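## Task

Unclip the timer relay labelled 24VAC from the rail and place it in the tray, leaving every other device still clipped onto the rail.

## Robot and tools

ROBOT. Two arms, left_arm and right_arm, each a six-joint arm ending in a two-finger parallel gripper with a wrist camera. Base roots in the scene frame: left_arm at (-0.021, +0.258, +0.018) m, quat_wxyz (+1.000, 0, 0, -0.009); right_arm at (+0.045, -0.233, +0.039) m, quat_wxyz (+1.000, 0, 0, -0.011). A two-camera stand sits behind the arms.

FRAMES. Scene frame: origin at table-top height, halfway between the nominal bases; +z up, +x outward over the table, left_arm on the +y side (arm names do not match image sides). Fixed cameras and the table use the scene frame. Each arm reports its hand pose, velocities, targets and wrist-camera pose in its own base frame. Offsets in commands run along the arm's current Hand target axes. Gripper axes: fingers point along +z, they open and close along y. end_effector_position is the point between the pads, roughly 1 cm short of the fingertips; printed values may be a few cm off, worse at long reach.

execute_actions(actions, cameras). actions is a list of actions; each action is a table of at most 15 rows, one row per 1/30 s step; a short table repeats its last row to fill 15 steps. Every row has 14 numbers in [-1, 1]: left_arm dx, dy, dz, rx, ry, rz, opening, then the same seven for right_arm, always both arms. dx..rz are offsets (not poses) from that arm's Hand target at the start of the action, in the Hand target's own axes; every row counts from that same start, not from the row before, and a repeated offset moves further. Scale: 1.0 = 0.6 m or 180 degrees; rx, ry, rz form one rotation vector. opening is absolute: +1 fully open (0.094 m), -1 closed. Six zeros re-command the current Hand target. cameras: list of names, ["all"] or []; default is all images for an empty actions list, none otherwise; an unknown name voids the call. An empty actions list returns full state plus images.

move(target, speed, blend, opening_speed, grip_force, blocking, cameras). target: one 14-number row or a list of up to 15 rows, same layout and scale as above; every row is an offset from the Hand targets at the move's start, not from the previous row. Paths are straight, ignore obstacles and the other arm, and all finish together, lasting 0.5 s to 10 s (cut at 10 s). speed: m/s, 0.002 to 2.9, default 0.25, one value or one per target; rotation limited to twice that in rad/s. blend: metres of corner rounding per target; 0 stops at each. opening_speed: opening-scale units per second, at least 0.2; use it to close gently. grip_force: newtons per pad, 10 to 50, one value or one per arm; persists; lower forces close slowly. blocking=false returns after about 0.5 s while the move continues. Opening changes on later targets apply on arrival after everything rests. The result adds a move: line (done, off_target, moving, held, fault) and limits (paced = pose clipped, held = steps withheld). done means within 10 mm and 2 degrees; neither done nor off_target says anything about contact. Faster moves lag, stray and overshoot more, especially with a nearly straight arm; avoid paths near an arm's own base, which can flip its shoulder.

wait(seconds 0 to 10, cameras): lets time pass holding commands; a running move continues. stop(cameras): brakes a running move. zoom_image(camera, region [x0, y0, x1, y1] pixels, at most 504 by 504) enlarges part of the newest image of cam_head_left, cam_head_right, cam_high, cam_left_wrist or cam_right_wrist (all 896x504). read_manual(section "licences") gives URDF licence texts only. finished_scene(scene, integer 1 to 3) ends the current scene irreversibly; after ending scene 1, make no further call in that reply.

RESULTS. Hand target is the last commanded pose after clipping and is where the next offsets start. Grippers often rest a few cm short due to friction and gravity; the next command (even zeros) re-requests it, or send the gap as an offset. Orientation commands are clipped to 40 degrees from the measured orientation each step. grip_measured uses the opening scale; empty it reads up to ~2.5 mm wide; on a hard part under full squeeze it reads up to ~3 mm narrower (or ~1.4 mm wider). Squeeze builds about 1 N per 0.001 below first touch, then jumps to the force limit near 20 N. Release by commanding well above grip_measured. Joint velocities 'within noise' means still. Joint torques include arm weight, have offsets and noise; joints 1 to 3 wrap at ±28 N m. Tool commands lists current commands; a 0 opening is a real command, so resend the current one to leave a gripper alone. Motor temperatures: MOTOR HOT at 75 °C, fault folds the arm at 90 °C, it collapses at 100 °C; holding loads, stretched arms and pushing into unreachable poses heat motors.

AVOID. Dropping parts, releasing a moving part, slamming or hard pushes on fixed or heavy items, anything leaving the table, arms or grippers touching each other (the clearance check does not guard grippers or wrist cameras), strain on wrist camera cables, and fault stops. A blocked arm keeps pressing until commanded back past its gripper. Loose objects may occasionally be nudged by outside pushes.

Each tool is called by a JSON object that holds its "fn" and its "kwargs".

## Session

{"fn": "execute_actions", "kwargs": {"actions": []}}

Scene clock: 0.00 s.
left_arm: end_effector_position=(+0.4017, -0.0067, +0.0905) grip_measured=+1.000 end_effector_quat_wxyz=(+0.576, +0.014, +0.817, +0.006) | right_arm: end_effector_position=(+0.4184, -0.0386, +0.1129) grip_measured=+1.000 end_effector_quat_wxyz=(+0.579, +0.079, +0.809, -0.059)
Joint positions: left_arm=[-0.029 1.582 0.372 0.867 -0.022 0.02 0.094] | right_arm=[-0.023 1.56 0.475 0.753 0.166 0.052 0.094]
Joint velocities: within noise
Joint torques (N m): no reading
Motor temperatures (°C): left_arm=[33 33 45 36 29 30 31] | right_arm=[29 35 41 33 28 31 32]
Heat: left arm: 45 °C; right arm: 41 °C.
Hand target: left_arm +0.4061, -0.0068, +0.1021; +0.591, +0.013, +0.807, +0.006 | right_arm +0.4196, -0.0388, +0.1164; +0.582, +0.079, +0.807, -0.059
Tool commands: left_gripper/opening=+1.0 right_gripper/opening=+1.0

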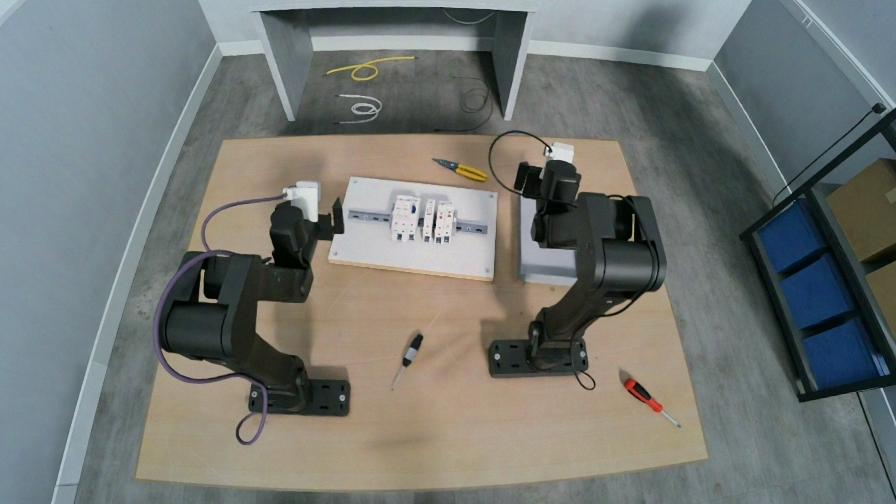

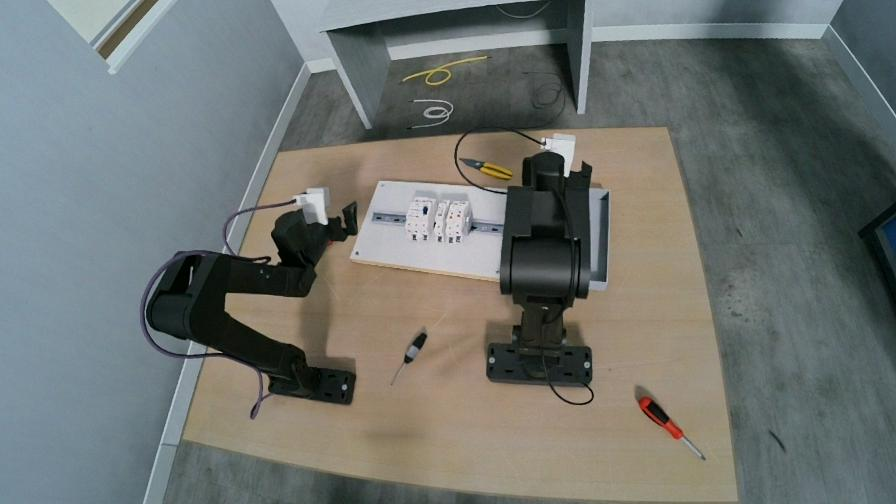

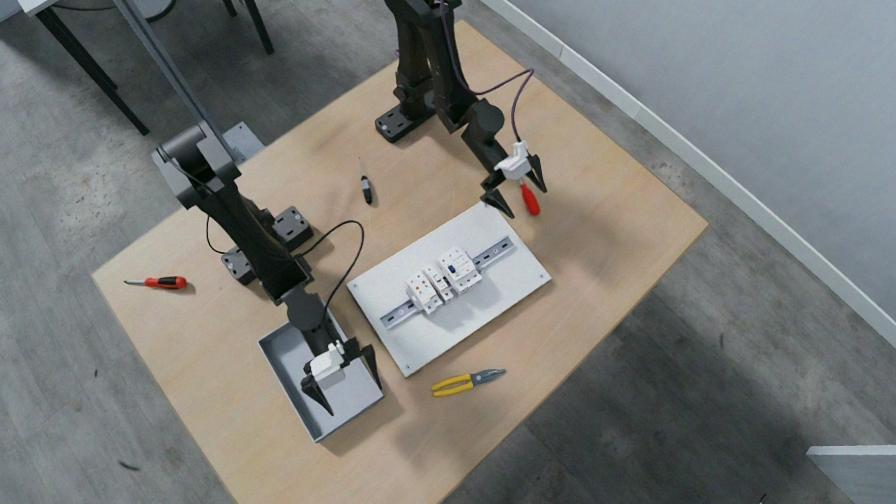

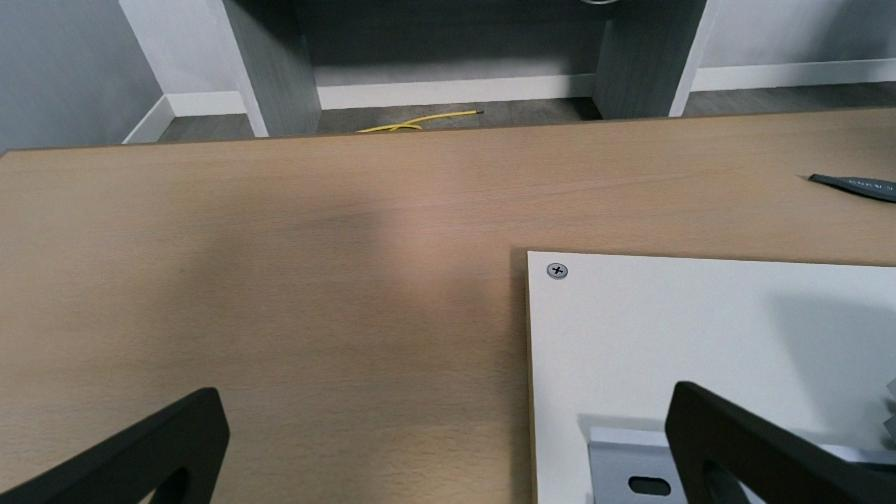

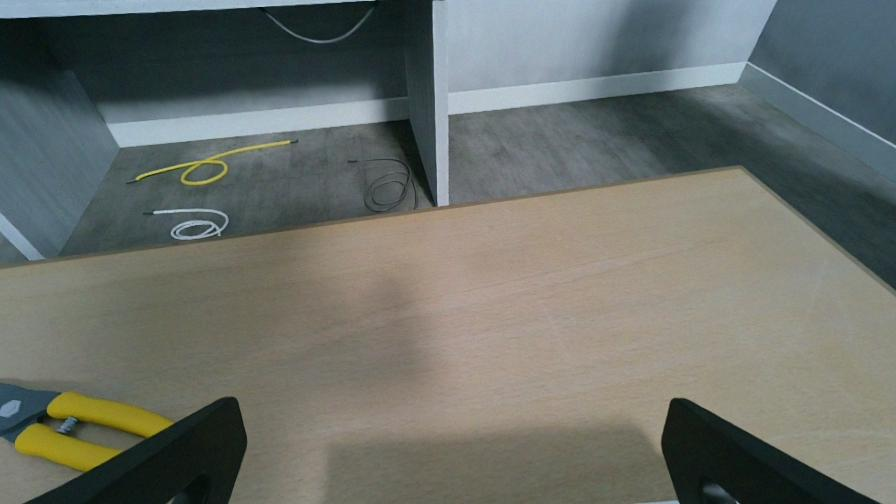

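{"fn": "zoom_image", "kwargs": {"camera": "cam_head_left", "region": [330, 170, 500, 290]}}

{"fn": "zoom_image", "kwargs": {"camera": "cam_head_right", "region": [390, 185, 490, 255]}}

{"fn": "zoom_image", "kwargs": {"camera": "cam_high", "region": [340, 195, 560, 380]}}

Scaled by 2.965 from the camera's 896x504 image, which has a finer 1280x720 frame.

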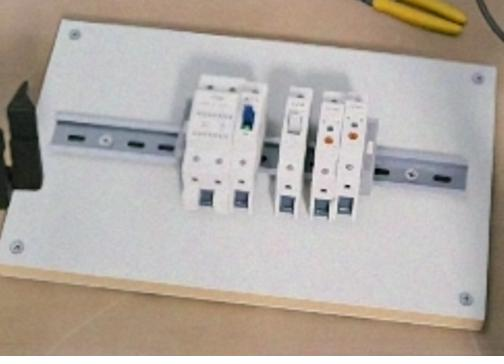

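Scaled by 5.040 from the camera's 896x504 image, which has a finer 1280x720 frame.

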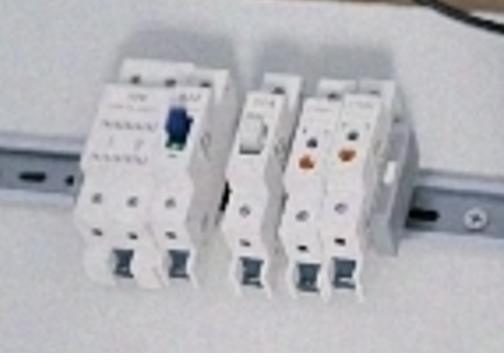

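Scaled by 2.291 from the camera's 896x504 image, which has a finer 1280x720 frame.

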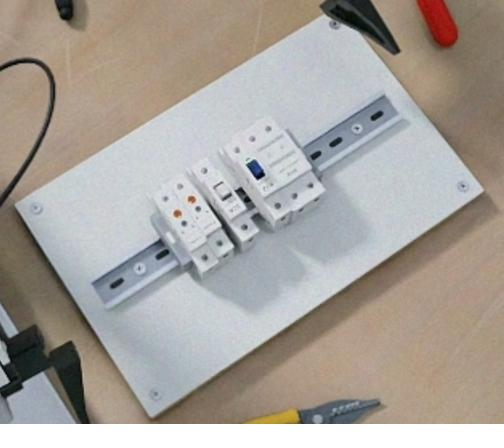

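{"fn": "move", "kwargs": {"target": [0,0,0,0,0,0,1,-0.192,0.328,-0.294,-0.046,0.314,-0.047,1], "cameras": ["all"]}}

Scene clock: 21.57 s.
left_arm: end_effector_position=(+0.4017, -0.0067, +0.0905) grip_measured=+1.000 end_effector_quat_wxyz=(+0.576, +0.014, +0.817, +0.006) | right_arm: end_effector_position=(+0.3297, +0.1784, +0.2770) grip_measured=+1.000 end_effector_quat_wxyz=(+0.181, -0.007, +0.983, +0.024)
Joint positions: left_arm=[-0.029 1.582 0.372 0.867 -0.022 0.02 0.094] | right_arm=[0.564 1.798 2.126 -1.562 0.148 0.526 0.094]
Joint torques (N m): left_arm=[-0.03 -5.2 5.41 1.79 0.03 0] | right_arm=[0.17 -5.72 8.77 0.43 0 0.08]
Heat: left arm: 46 °C; right arm: 43 °C.
Hand target: left_arm +0.4061, -0.0068, +0.1021; +0.591, +0.013, +0.807, +0.006 | right_arm +0.3298, +0.1806, +0.2806; +0.130, +0.000, +0.992, +0.000
Off the commanded pose: left_arm 0.012 m, 2 deg | right_arm 0.004 m, 7 deg.
joint sent to its limit (right arm) — joint 4 (wrist pitch), lower limit. The joint targets are off in orientation, not in position.
move: off_target (left_arm, right_arm)

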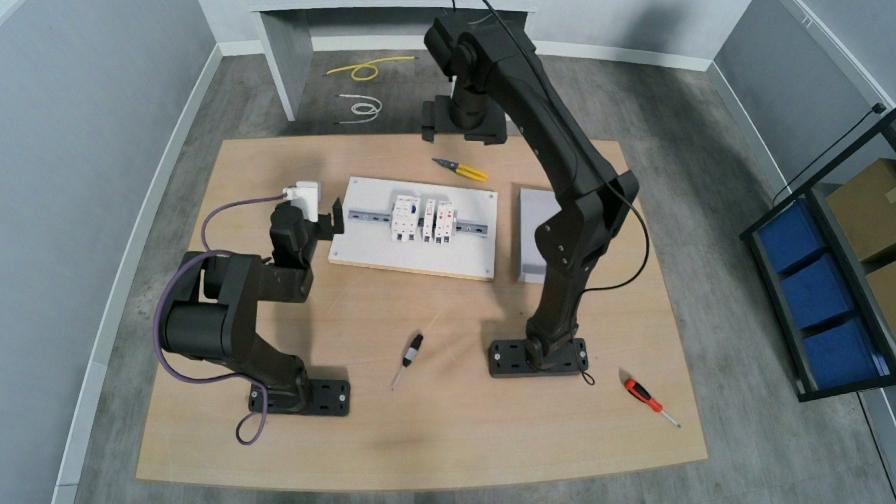

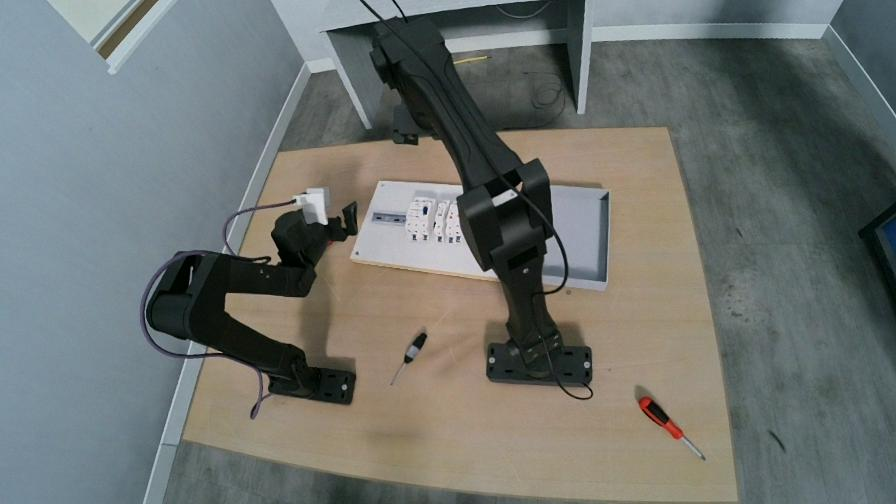

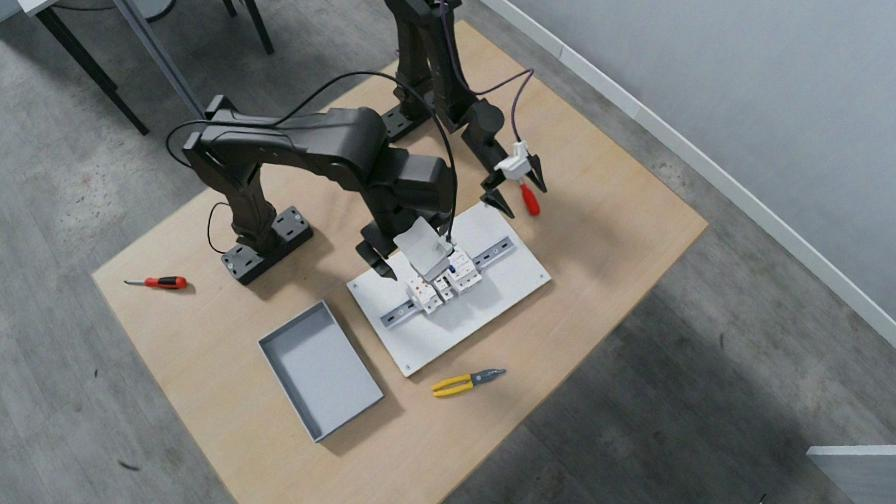

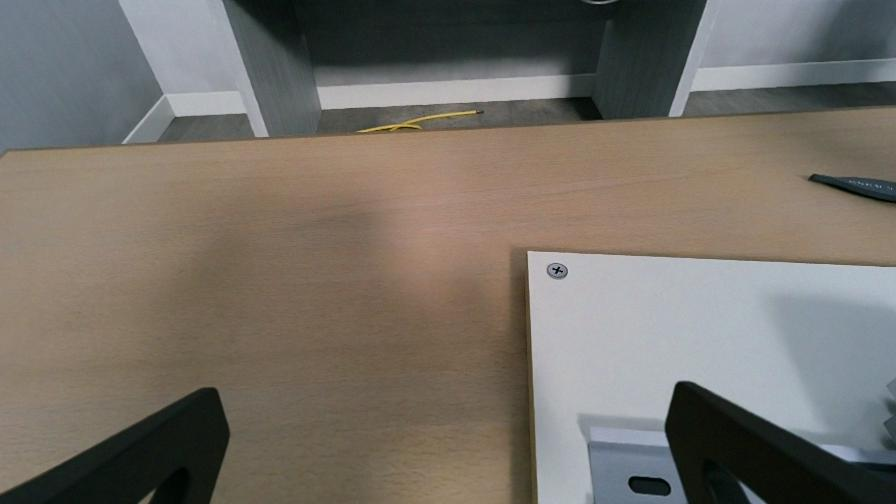

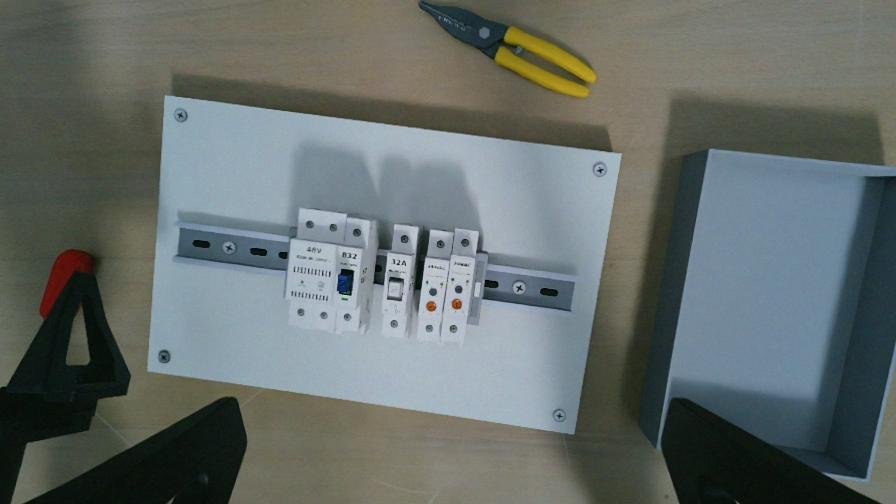

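{"fn": "zoom_image", "kwargs": {"camera": "cam_right_wrist", "region": [280, 200, 500, 350]}}

{"fn": "zoom_image", "kwargs": {"camera": "cam_right_wrist", "region": [400, 220, 500, 350]}}

Scaled by 2.291 from the camera's 896x504 image, which has a finer 1280x720 frame.

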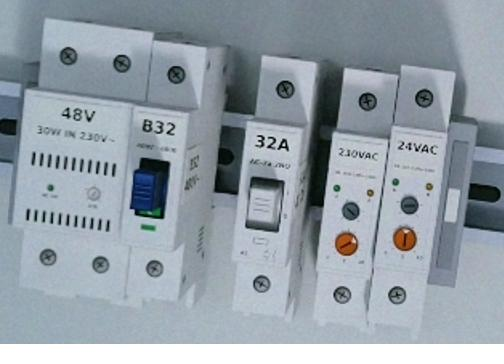

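Scaled by 3.877 from the camera's 896x504 image, which has a finer 1280x720 frame.

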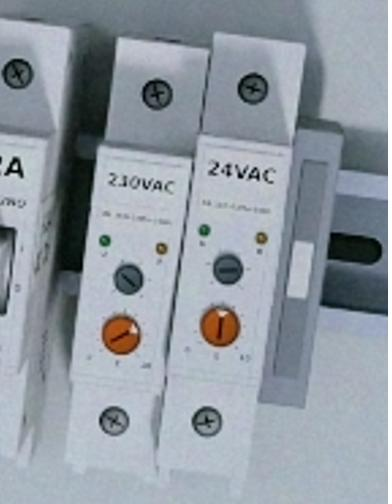

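{"fn": "move", "kwargs": {"target": [0,0,0,0,0,0,1,0.076,-0.011,0.2395,-0.0606,0.068,-0.46,1], "cameras": ["all"]}}

Scene clock: 48.97 s.
left_arm: end_effector_position=(+0.4017, -0.0067, +0.0905) grip_measured=+1.000 end_effector_quat_wxyz=(+0.576, +0.014, +0.817, +0.006) | right_arm: end_effector_position=(+0.3235, +0.1748, +0.1386) grip_measured=+1.000 end_effector_quat_wxyz=(+0.009, -0.661, +0.750, +0.000)
Joint positions: left_arm=[-0.029 1.582 0.372 0.867 -0.022 0.02 0.094] | right_arm=[0.49 1.928 1.78 -1.405 -0.005 -0.955 0.094]
Joint torques (N m): left_arm=[-0.03 -5.2 5.42 1.79 0.03 0] | right_arm=[0.06 -6.86 5.11 0.06 0 -0.06]
Motor temperatures (°C): left_arm=[33 33 46 42 29 30 31] | right_arm=[29 35 43 34 28 31 32]
Heat: left arm: 46 °C; right arm: 43 °C.
Hand target: left_arm +0.4061, -0.0068, +0.1021; +0.591, +0.013, +0.807, +0.006 | right_arm +0.3228, +0.1740, +0.1300; -0.001, -0.665, +0.747, +0.001
Off the commanded pose: left_arm 0.012 m, 2 deg | right_arm 0.009 m, 1 deg.
move: off_target (left_arm)

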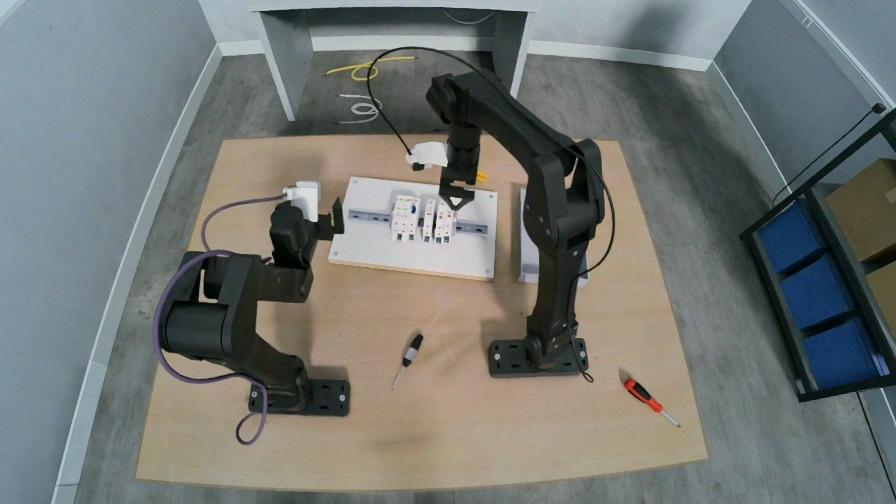

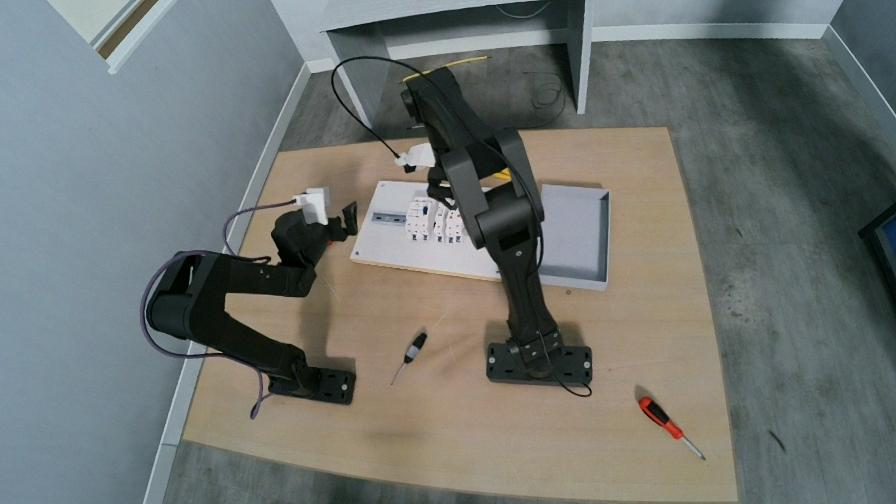

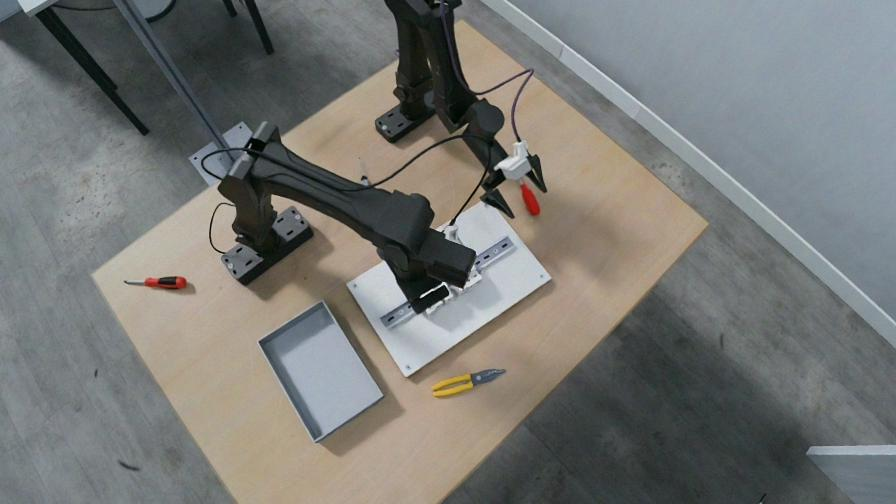

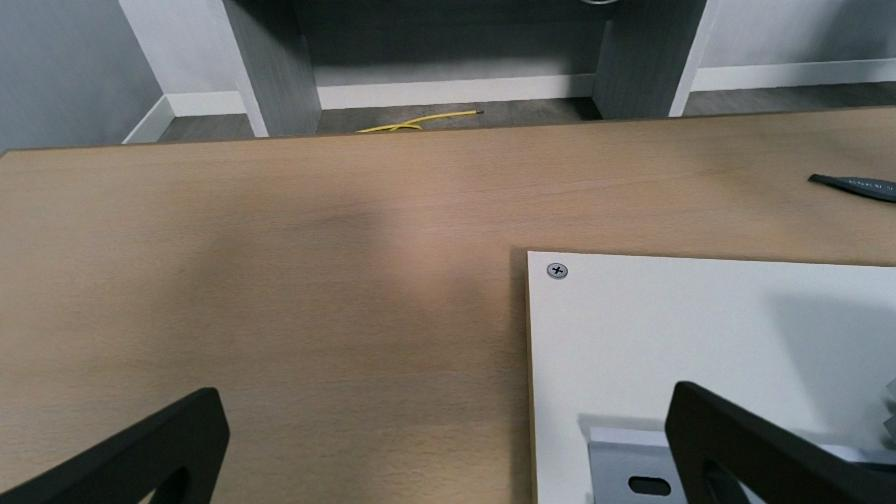

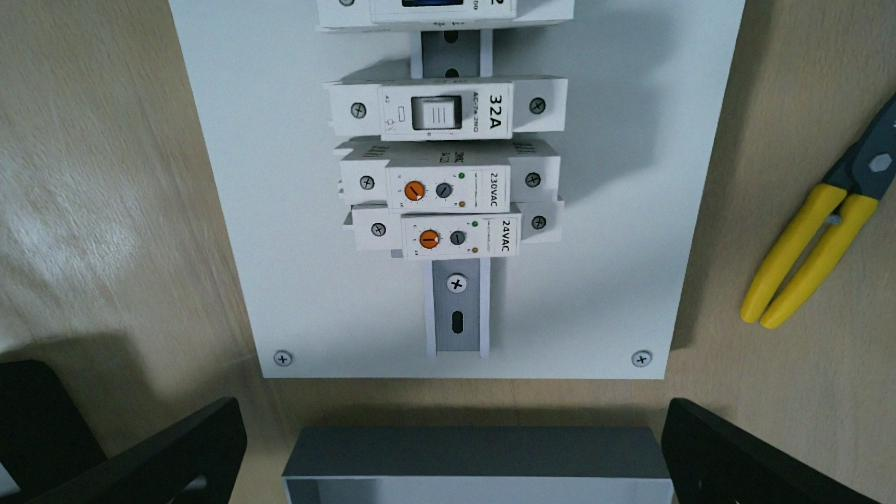

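{"fn": "move", "kwargs": {"target": [0,0,0,0,0,0,1,-0.0017,-0.0075,0.103,0,0,0,1], "speed": 0.12, "cameras": ["cam_right_wrist","cam_high","cam_head_left"]}}

{"fn": "zoom_image", "kwargs": {"camera": "cam_head_left", "region": [390, 160, 510, 260]}}

Scene clock: 58.20 s.
left_arm: end_effector_position=(+0.4017, -0.0067, +0.0905) grip_measured=+1.000 end_effector_quat_wxyz=(+0.576, +0.014, +0.817, +0.006) | right_arm: end_effector_position=(+0.3280, +0.1770, +0.0756) grip_measured=+1.000 end_effector_quat_wxyz=(+0.007, -0.663, +0.748, +0.001)
Joint positions: left_arm=[-0.029 1.582 0.372 0.867 -0.022 0.02 0.094] | right_arm=[0.49 1.96 1.573 -1.171 -0.004 -0.96 0.094]
Joint torques (N m): left_arm=[-0.02 -5.22 5.41 1.79 0.03 0] | right_arm=[-0.35 -7.17 5.27 0.01 -0.01 -0.09]
Heat: left arm: 46 °C; right arm: 42 °C.
Hand target: left_arm +0.4061, -0.0068, +0.1021; +0.591, +0.013, +0.807, +0.006 | right_arm +0.3273, +0.1745, +0.0683; +0.000, -0.665, +0.747, +0.000
Off the commanded pose: left_arm 0.012 m, 2 deg | right_arm 0.008 m, 1 deg.
move: off_target (left_arm)
Images, in order (width x height): cam_head_left 896x504, cam_high 896x504, cam_right_wrist 896x504.

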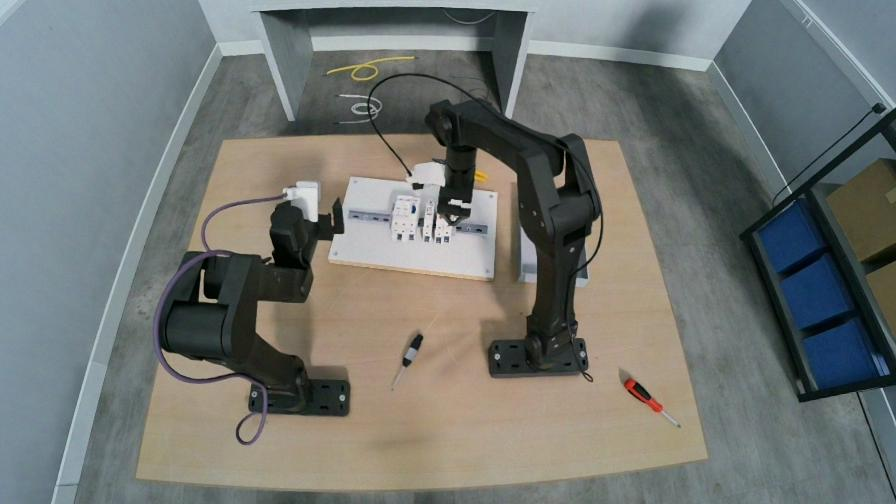

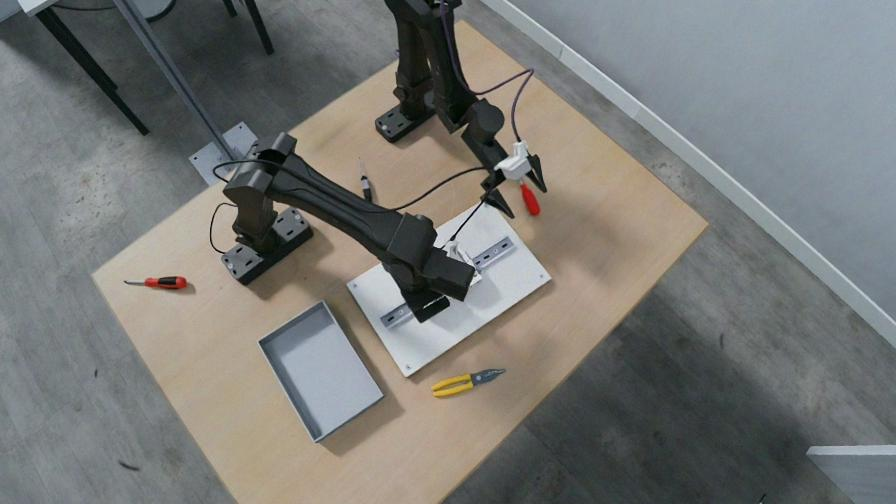

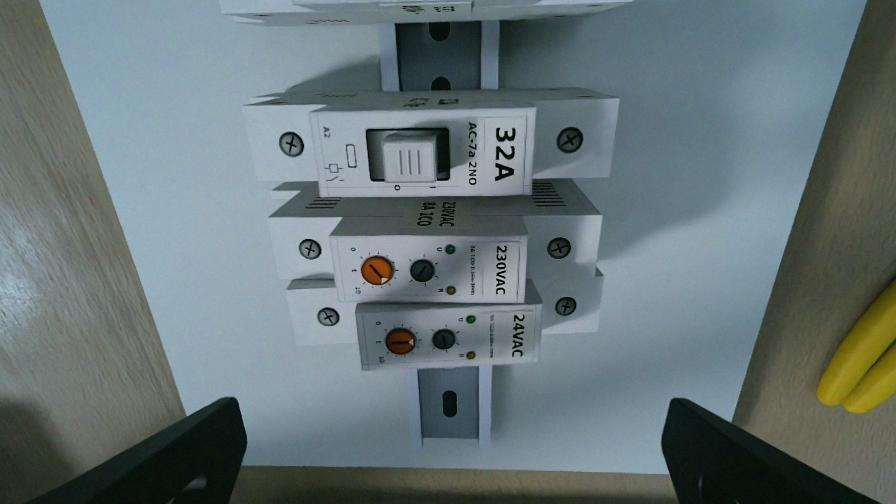

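Scaled by 4.200 from the camera's 896x504 image, which has a finer 1280x720 frame.

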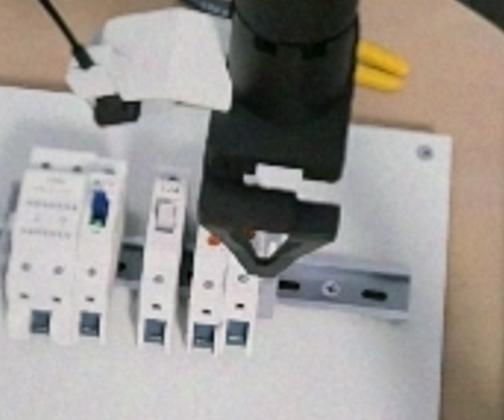

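{"fn": "move", "kwargs": {"target": [0,0,0,0,0,0,1,0.002,0.0016,0.039,0,0,0,1], "speed": 0.06, "cameras": ["cam_right_wrist"]}}

Scene clock: 68.37 s.
left_arm: end_effector_position=(+0.4017, -0.0067, +0.0905) grip_measured=+1.000 end_effector_quat_wxyz=(+0.576, +0.014, +0.817, +0.006) | right_arm: end_effector_position=(+0.3278, +0.1769, +0.0539) grip_measured=+1.000 end_effector_quat_wxyz=(+0.009, -0.664, +0.748, +0.000)
Joint positions: left_arm=[-0.029 1.582 0.372 0.867 -0.022 0.02 0.094] | right_arm=[0.49 1.97 1.5 -1.083 -0.004 -0.962 0.094]
Joint torques (N m): left_arm=[-0.02 -5.2 5.42 1.79 0.03 -0.01] | right_arm=[-0.43 -6.94 5.03 0.09 0 -0.08]
Heat: left arm: 46 °C; right arm: 42 °C.
Hand target: left_arm +0.4061, -0.0068, +0.1021; +0.591, +0.013, +0.807, +0.006 | right_arm +0.3262, +0.1734, +0.0449; +0.000, -0.665, +0.747, +0.000
Off the commanded pose: left_arm 0.012 m, 2 deg | right_arm 0.010 m, 1 deg.
move: off_target (left_arm)
Images, in order (width x height): cam_right_wrist 896x504.

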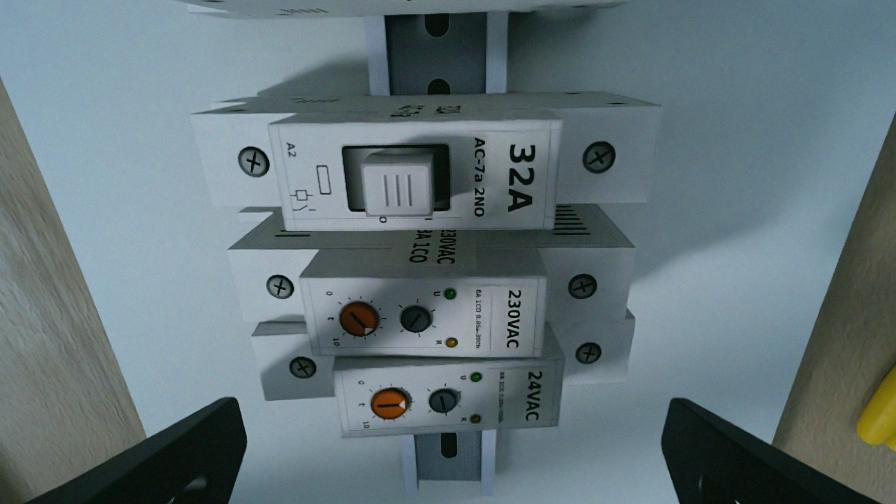

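{"fn": "move", "kwargs": {"target": [0,0,0,0,0,0,1,0,0.002,0.014,0,0,0,1], "speed": 0.05, "cameras": ["cam_right_wrist"]}}

{"fn": "move", "kwargs": {"target": [0,0,0,0,0,0,1,0,0,0,0,0,0,0.05], "opening_speed": 0.4, "cameras": ["cam_right_wrist"]}}

Scene clock: 75.87 s.
left_arm: end_effector_position=(+0.4017, -0.0067, +0.0905) grip_measured=+1.000 end_effector_quat_wxyz=(+0.576, +0.014, +0.817, +0.006) | right_arm: end_effector_position=(+0.3278, +0.1769, +0.0475) grip_measured=+1.000 end_effector_quat_wxyz=(+0.012, -0.664, +0.748, -0.001)
Joint positions: left_arm=[-0.029 1.582 0.372 0.867 -0.022 0.02 0.094] | right_arm=[0.49 1.97 1.473 -1.05 -0.004 -0.962 0.094]
Joint torques (N m): left_arm=[-0.03 -5.22 5.41 1.79 0.03 0] | right_arm=[-0.25 -6.57 4.88 0.1 -0.01 -0.07]
Heat: left arm: 46 °C; right arm: 42 °C.
Hand target: left_arm +0.4061, -0.0068, +0.1021; +0.591, +0.013, +0.807, +0.006 | right_arm +0.3249, +0.1735, +0.0364; -0.001, -0.665, +0.747, +0.000
Off the commanded pose: left_arm 0.012 m, 2 deg | right_arm 0.012 m, 1 deg.
move: off_target (left_arm, right_arm)
Images, in order (width x height): cam_right_wrist 896x504.

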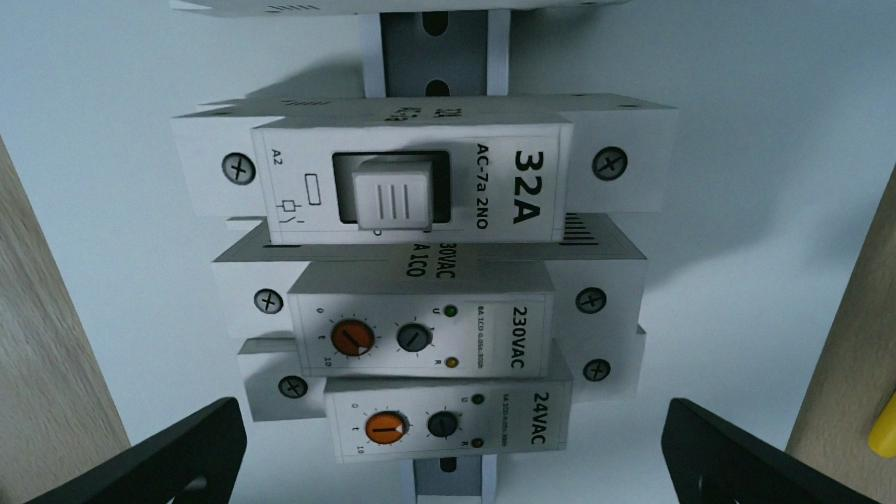

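Scene clock: 78.47 s.
left_arm: end_effector_position=(+0.4017, -0.0067, +0.0905) grip_measured=+1.000 end_effector_quat_wxyz=(+0.576, +0.014, +0.817, +0.006) | right_arm: end_effector_position=(+0.3232, +0.1760, +0.0474) grip_measured=+0.372 end_effector_quat_wxyz=(+0.005, -0.664, +0.748, +0.005)
Joint positions: left_arm=[-0.029 1.582 0.372 0.867 -0.022 0.02 0.094] | right_arm=[0.49 1.97 1.473 -1.068 -0.012 -0.962 0.064]
Joint torques (N m): left_arm=[-0.02 -5.22 5.42 1.79 0.03 -0.01] | right_arm=[-0.25 -6.54 4.85 0.24 0.07 -0.06]
Heat: left arm: 46 °C; right arm: 42 °C.
Hand target: left_arm +0.4061, -0.0068, +0.1021; +0.591, +0.013, +0.807, +0.006 | right_arm +0.3249, +0.1735, +0.0364; -0.001, -0.665, +0.747, +0.001
Off the commanded pose: left_arm 0.012 m, 2 deg | right_arm 0.011 m, 1 deg.
move: off_target (left_arm, right_arm)
Images, in order (width x height): cam_right_wrist 896x504.

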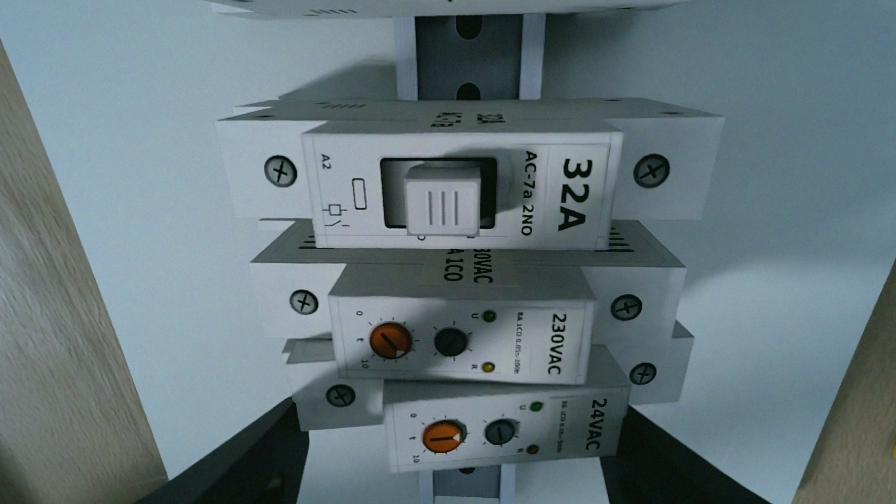

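{"fn": "zoom_image", "kwargs": {"camera": "cam_right_wrist", "region": [200, 320, 704, 504]}}

Scaled by 1.000.

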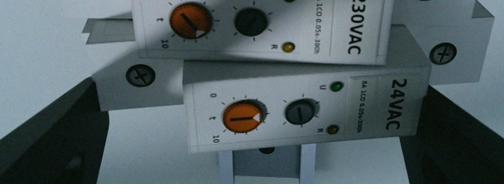

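{"fn": "move", "kwargs": {"target": [[0,0,0,0,0,0,1,0,0,0,0,0,0,1],[0,0,0,0,0,0,1,0,0.002,-0.013,0,0,0,1]], "speed": 0.05}}

{"fn": "move", "kwargs": {"target": [0,0,0,0,0,0,1,0,0,0,0,0,0,0.0], "opening_speed": 0.4, "cameras": ["cam_right_wrist"]}}

Scene clock: 92.10 s.
left_arm: end_effector_position=(+0.4017, -0.0067, +0.0905) grip_measured=+1.000 end_effector_quat_wxyz=(+0.576, +0.014, +0.817, +0.006) | right_arm: end_effector_position=(+0.3271, +0.1766, +0.0467) grip_measured=+0.997 end_effector_quat_wxyz=(+0.010, -0.664, +0.748, +0.000)
Joint positions: left_arm=[-0.029 1.582 0.372 0.867 -0.022 0.02 0.094] | right_arm=[0.49 1.972 1.473 -1.052 -0.005 -0.962 0.094]
Joint torques (N m): left_arm=[-0.02 -5.22 5.42 1.79 0.02 0] | right_arm=[-0.08 -7.51 6.24 -0.2 -0.01 -0.03]
Heat: left arm: 46 °C; right arm: 42 °C.
Hand target: left_arm +0.4061, -0.0068, +0.1021; +0.591, +0.013, +0.807, +0.006 | right_arm +0.3237, +0.1737, +0.0442; -0.001, -0.665, +0.747, +0.001
Off the commanded pose: left_arm 0.012 m, 2 deg | right_arm 0.005 m, 1 deg.
move: off_target (left_arm)

Scene clock: 94.80 s.
left_arm: end_effector_position=(+0.4017, -0.0067, +0.0905) grip_measured=+1.000 end_effector_quat_wxyz=(+0.576, +0.014, +0.817, +0.006) | right_arm: end_effector_position=(+0.3222, +0.1741, +0.0466) grip_measured=+0.367 end_effector_quat_wxyz=(+0.000, -0.664, +0.748, +0.003)
Joint positions: left_arm=[-0.029 1.582 0.372 0.867 -0.022 0.02 0.094] | right_arm=[0.49 1.972 1.473 -1.074 -0.005 -0.962 0.064]
Joint torques (N m): left_arm=[-0.03 -5.22 5.41 1.79 0.03 0] | right_arm=[-0.06 -7.47 6.2 0 0.01 -0.03]
Heat: left arm: 46 °C; right arm: 42 °C.
Hand target: left_arm +0.4061, -0.0068, +0.1021; +0.591, +0.013, +0.807, +0.006 | right_arm +0.3237, +0.1737, +0.0442; -0.001, -0.665, +0.747, +0.000
Off the commanded pose: left_arm 0.012 m, 2 deg | right_arm 0.003 m, 0 deg.
move: off_target (left_arm)
Images, in order (width x height): cam_right_wrist 896x504.

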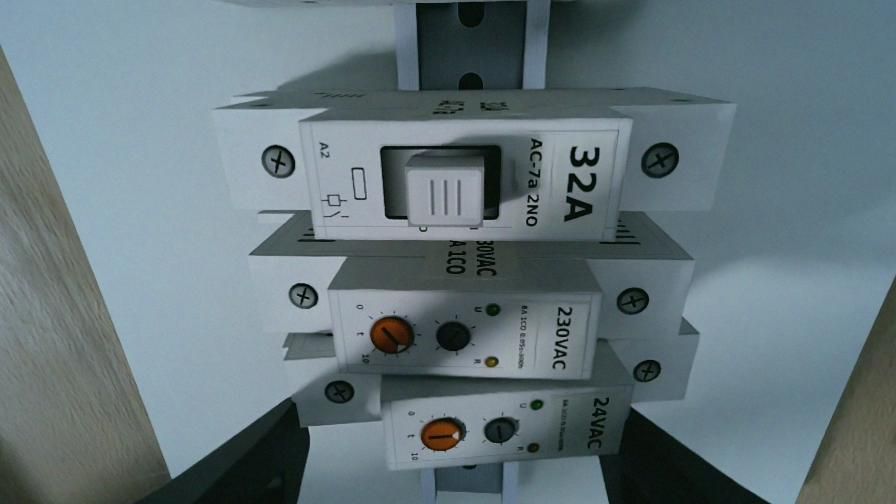

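{"fn": "move", "kwargs": {"target": [[0,0,0,0,0,0,1,0,0,0,0,0,0,1],[0,0,0,0,0,0,1,0,-0.0025,-0.018,0,0,0,1],[0,0,0,0,0,0,1,0,-0.0025,-0.009,0,0,0,1]], "speed": 0.05}}

{"fn": "move", "kwargs": {"target": [0,0,0,0,0,0,1,0,0,0,0,0,0,0.0], "opening_speed": 0.4, "cameras": ["cam_right_wrist"]}}

Scene clock: 101.83 s.
left_arm: end_effector_position=(+0.4017, -0.0067, +0.0905) grip_measured=+1.000 end_effector_quat_wxyz=(+0.576, +0.014, +0.817, +0.006) | right_arm: end_effector_position=(+0.3184, +0.1717, +0.0467) grip_measured=+0.997 end_effector_quat_wxyz=(-0.009, -0.664, +0.748, +0.004)
Joint positions: left_arm=[-0.029 1.582 0.372 0.867 -0.022 0.02 0.094] | right_arm=[0.49 1.972 1.473 -1.092 -0.004 -0.962 0.094]
Joint torques (N m): left_arm=[-0.03 -5.22 5.41 1.79 0.03 0] | right_arm=[-0.29 -7.53 8.08 -0.08 -0.02 -0.06]
Heat: left arm: 46 °C; right arm: 42 °C.
Hand target: left_arm +0.4061, -0.0068, +0.1021; +0.591, +0.013, +0.807, +0.006 | right_arm +0.3252, +0.1736, +0.0496; -0.001, -0.665, +0.747, +0.001
Off the commanded pose: left_arm 0.012 m, 2 deg | right_arm 0.008 m, 1 deg.
move: off_target (left_arm)

Scene clock: 104.53 s.
left_arm: end_effector_position=(+0.4017, -0.0067, +0.0905) grip_measured=+1.000 end_effector_quat_wxyz=(+0.576, +0.014, +0.817, +0.006) | right_arm: end_effector_position=(+0.3245, +0.1710, +0.0466) grip_measured=+0.003 end_effector_quat_wxyz=(-0.002, -0.664, +0.748, -0.008)
Joint positions: left_arm=[-0.029 1.582 0.372 0.867 -0.022 0.02 0.094] | right_arm=[0.49 1.972 1.473 -1.072 0.016 -0.962 0.047]
Joint torques (N m): left_arm=[-0.02 -5.22 5.42 1.79 0.03 0] | right_arm=[-0.29 -7.57 8.1 -0.25 -0.24 -0.06]
Heat: left arm: 46 °C; right arm: 43 °C.
Hand target: left_arm +0.4061, -0.0068, +0.1021; +0.591, +0.013, +0.807, +0.006 | right_arm +0.3252, +0.1736, +0.0496; -0.001, -0.665, +0.747, +0.001
Off the commanded pose: left_arm 0.012 m, 2 deg | right_arm 0.004 m, 1 deg.
move: off_target (left_arm)
Images, in order (width x height): cam_right_wrist 896x504.

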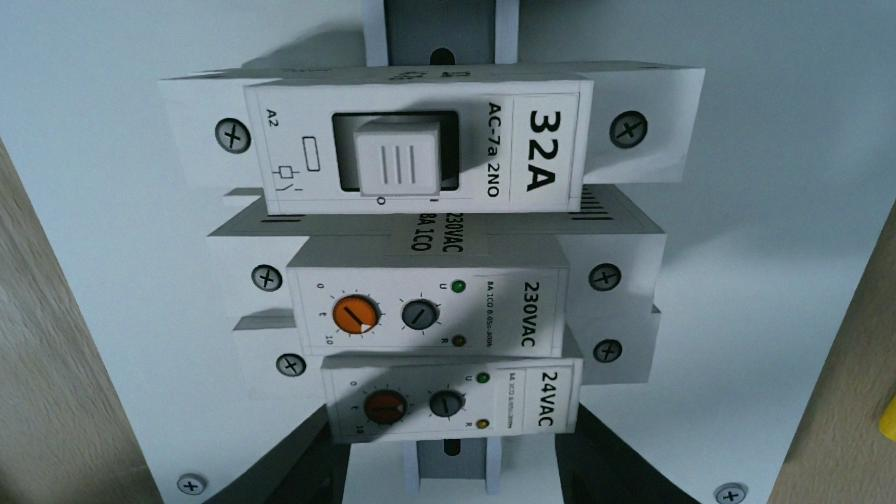

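{"fn": "move", "kwargs": {"target": [[0,0,0,0,0,0,1,0,0,0,0,0,0,-0.25],[0,0,0,0,0,0,1,-0.004,-0.027,-0.01,-0.111,0,0,-0.25]], "speed": 0.06, "cameras": ["cam_right_wrist","cam_head_left"]}}

{"fn": "zoom_image", "kwargs": {"camera": "cam_head_left", "region": [390, 160, 510, 260]}}

Scene clock: 112.93 s.
left_arm: end_effector_position=(+0.4017, -0.0067, +0.0905) grip_measured=+1.000 end_effector_quat_wxyz=(+0.576, +0.014, +0.817, +0.006) | right_arm: end_effector_position=(+0.3379, +0.1655, +0.0501) grip_measured=-0.089 end_effector_quat_wxyz=(-0.130, -0.656, +0.736, +0.105)
Joint positions: left_arm=[-0.029 1.582 0.372 0.867 -0.022 0.02 0.094] | right_arm=[0.398 2.334 2.005 -1.559 -0.113 -1.075 0.043]
Joint torques (N m): left_arm=[-0.02 -5.2 5.42 1.79 0.03 0] | right_arm=[-0.79 -9.05 10 -0.92 -0.76 -0.16]
Heat: left arm: 46 °C; right arm: 43 °C.
Hand target: left_arm +0.4061, -0.0068, +0.1021; +0.591, +0.013, +0.807, +0.006 | right_arm +0.3417, +0.1740, +0.0556; -0.116, -0.655, +0.736, +0.130
Off the commanded pose: left_arm 0.012 m, 2 deg | right_arm 0.011 m, 3 deg.
joint sent to its limit (right arm) — joint 4 (wrist pitch), lower limit. The joint targets still meet the commanded pose.
move: off_target (left_arm, right_arm)
Images, in order (width x height): cam_head_left 896x504, cam_right_wrist 896x504.

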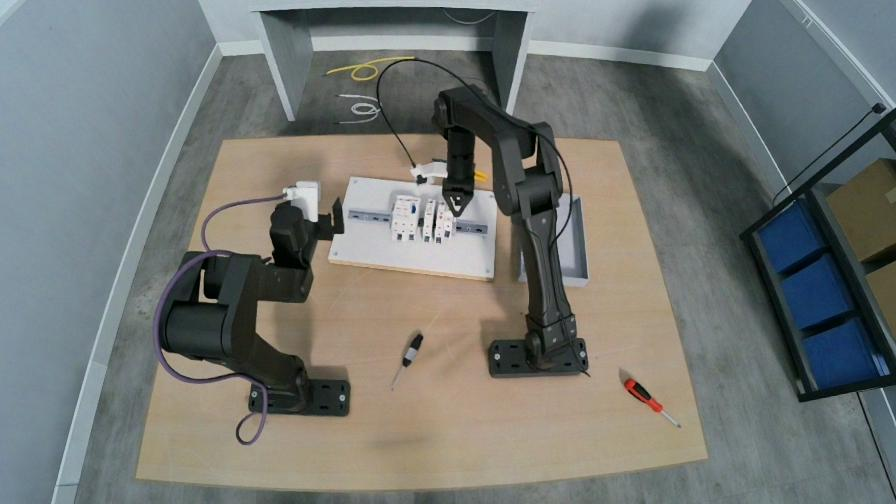

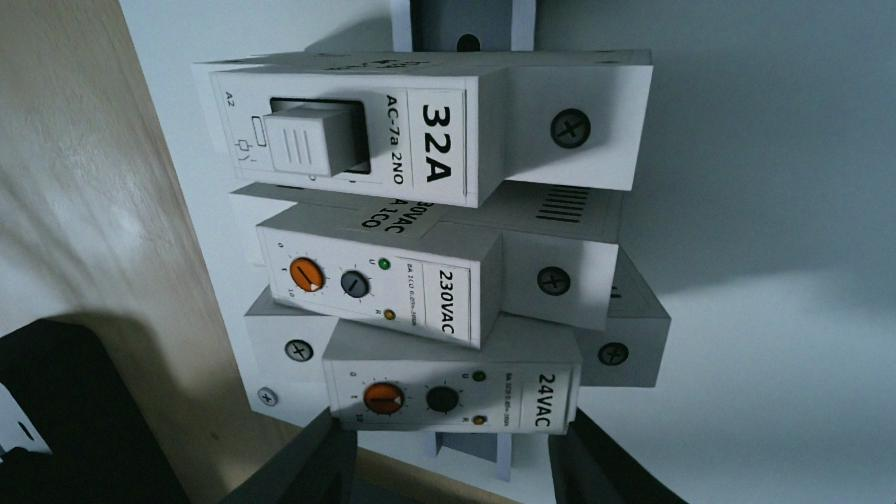

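Scaled by 4.200 from the camera's 896x504 image, which has a finer 1280x720 frame.

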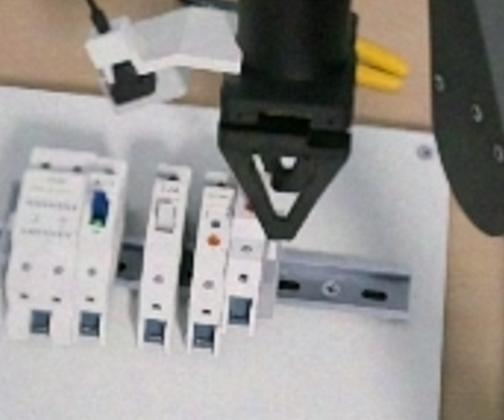

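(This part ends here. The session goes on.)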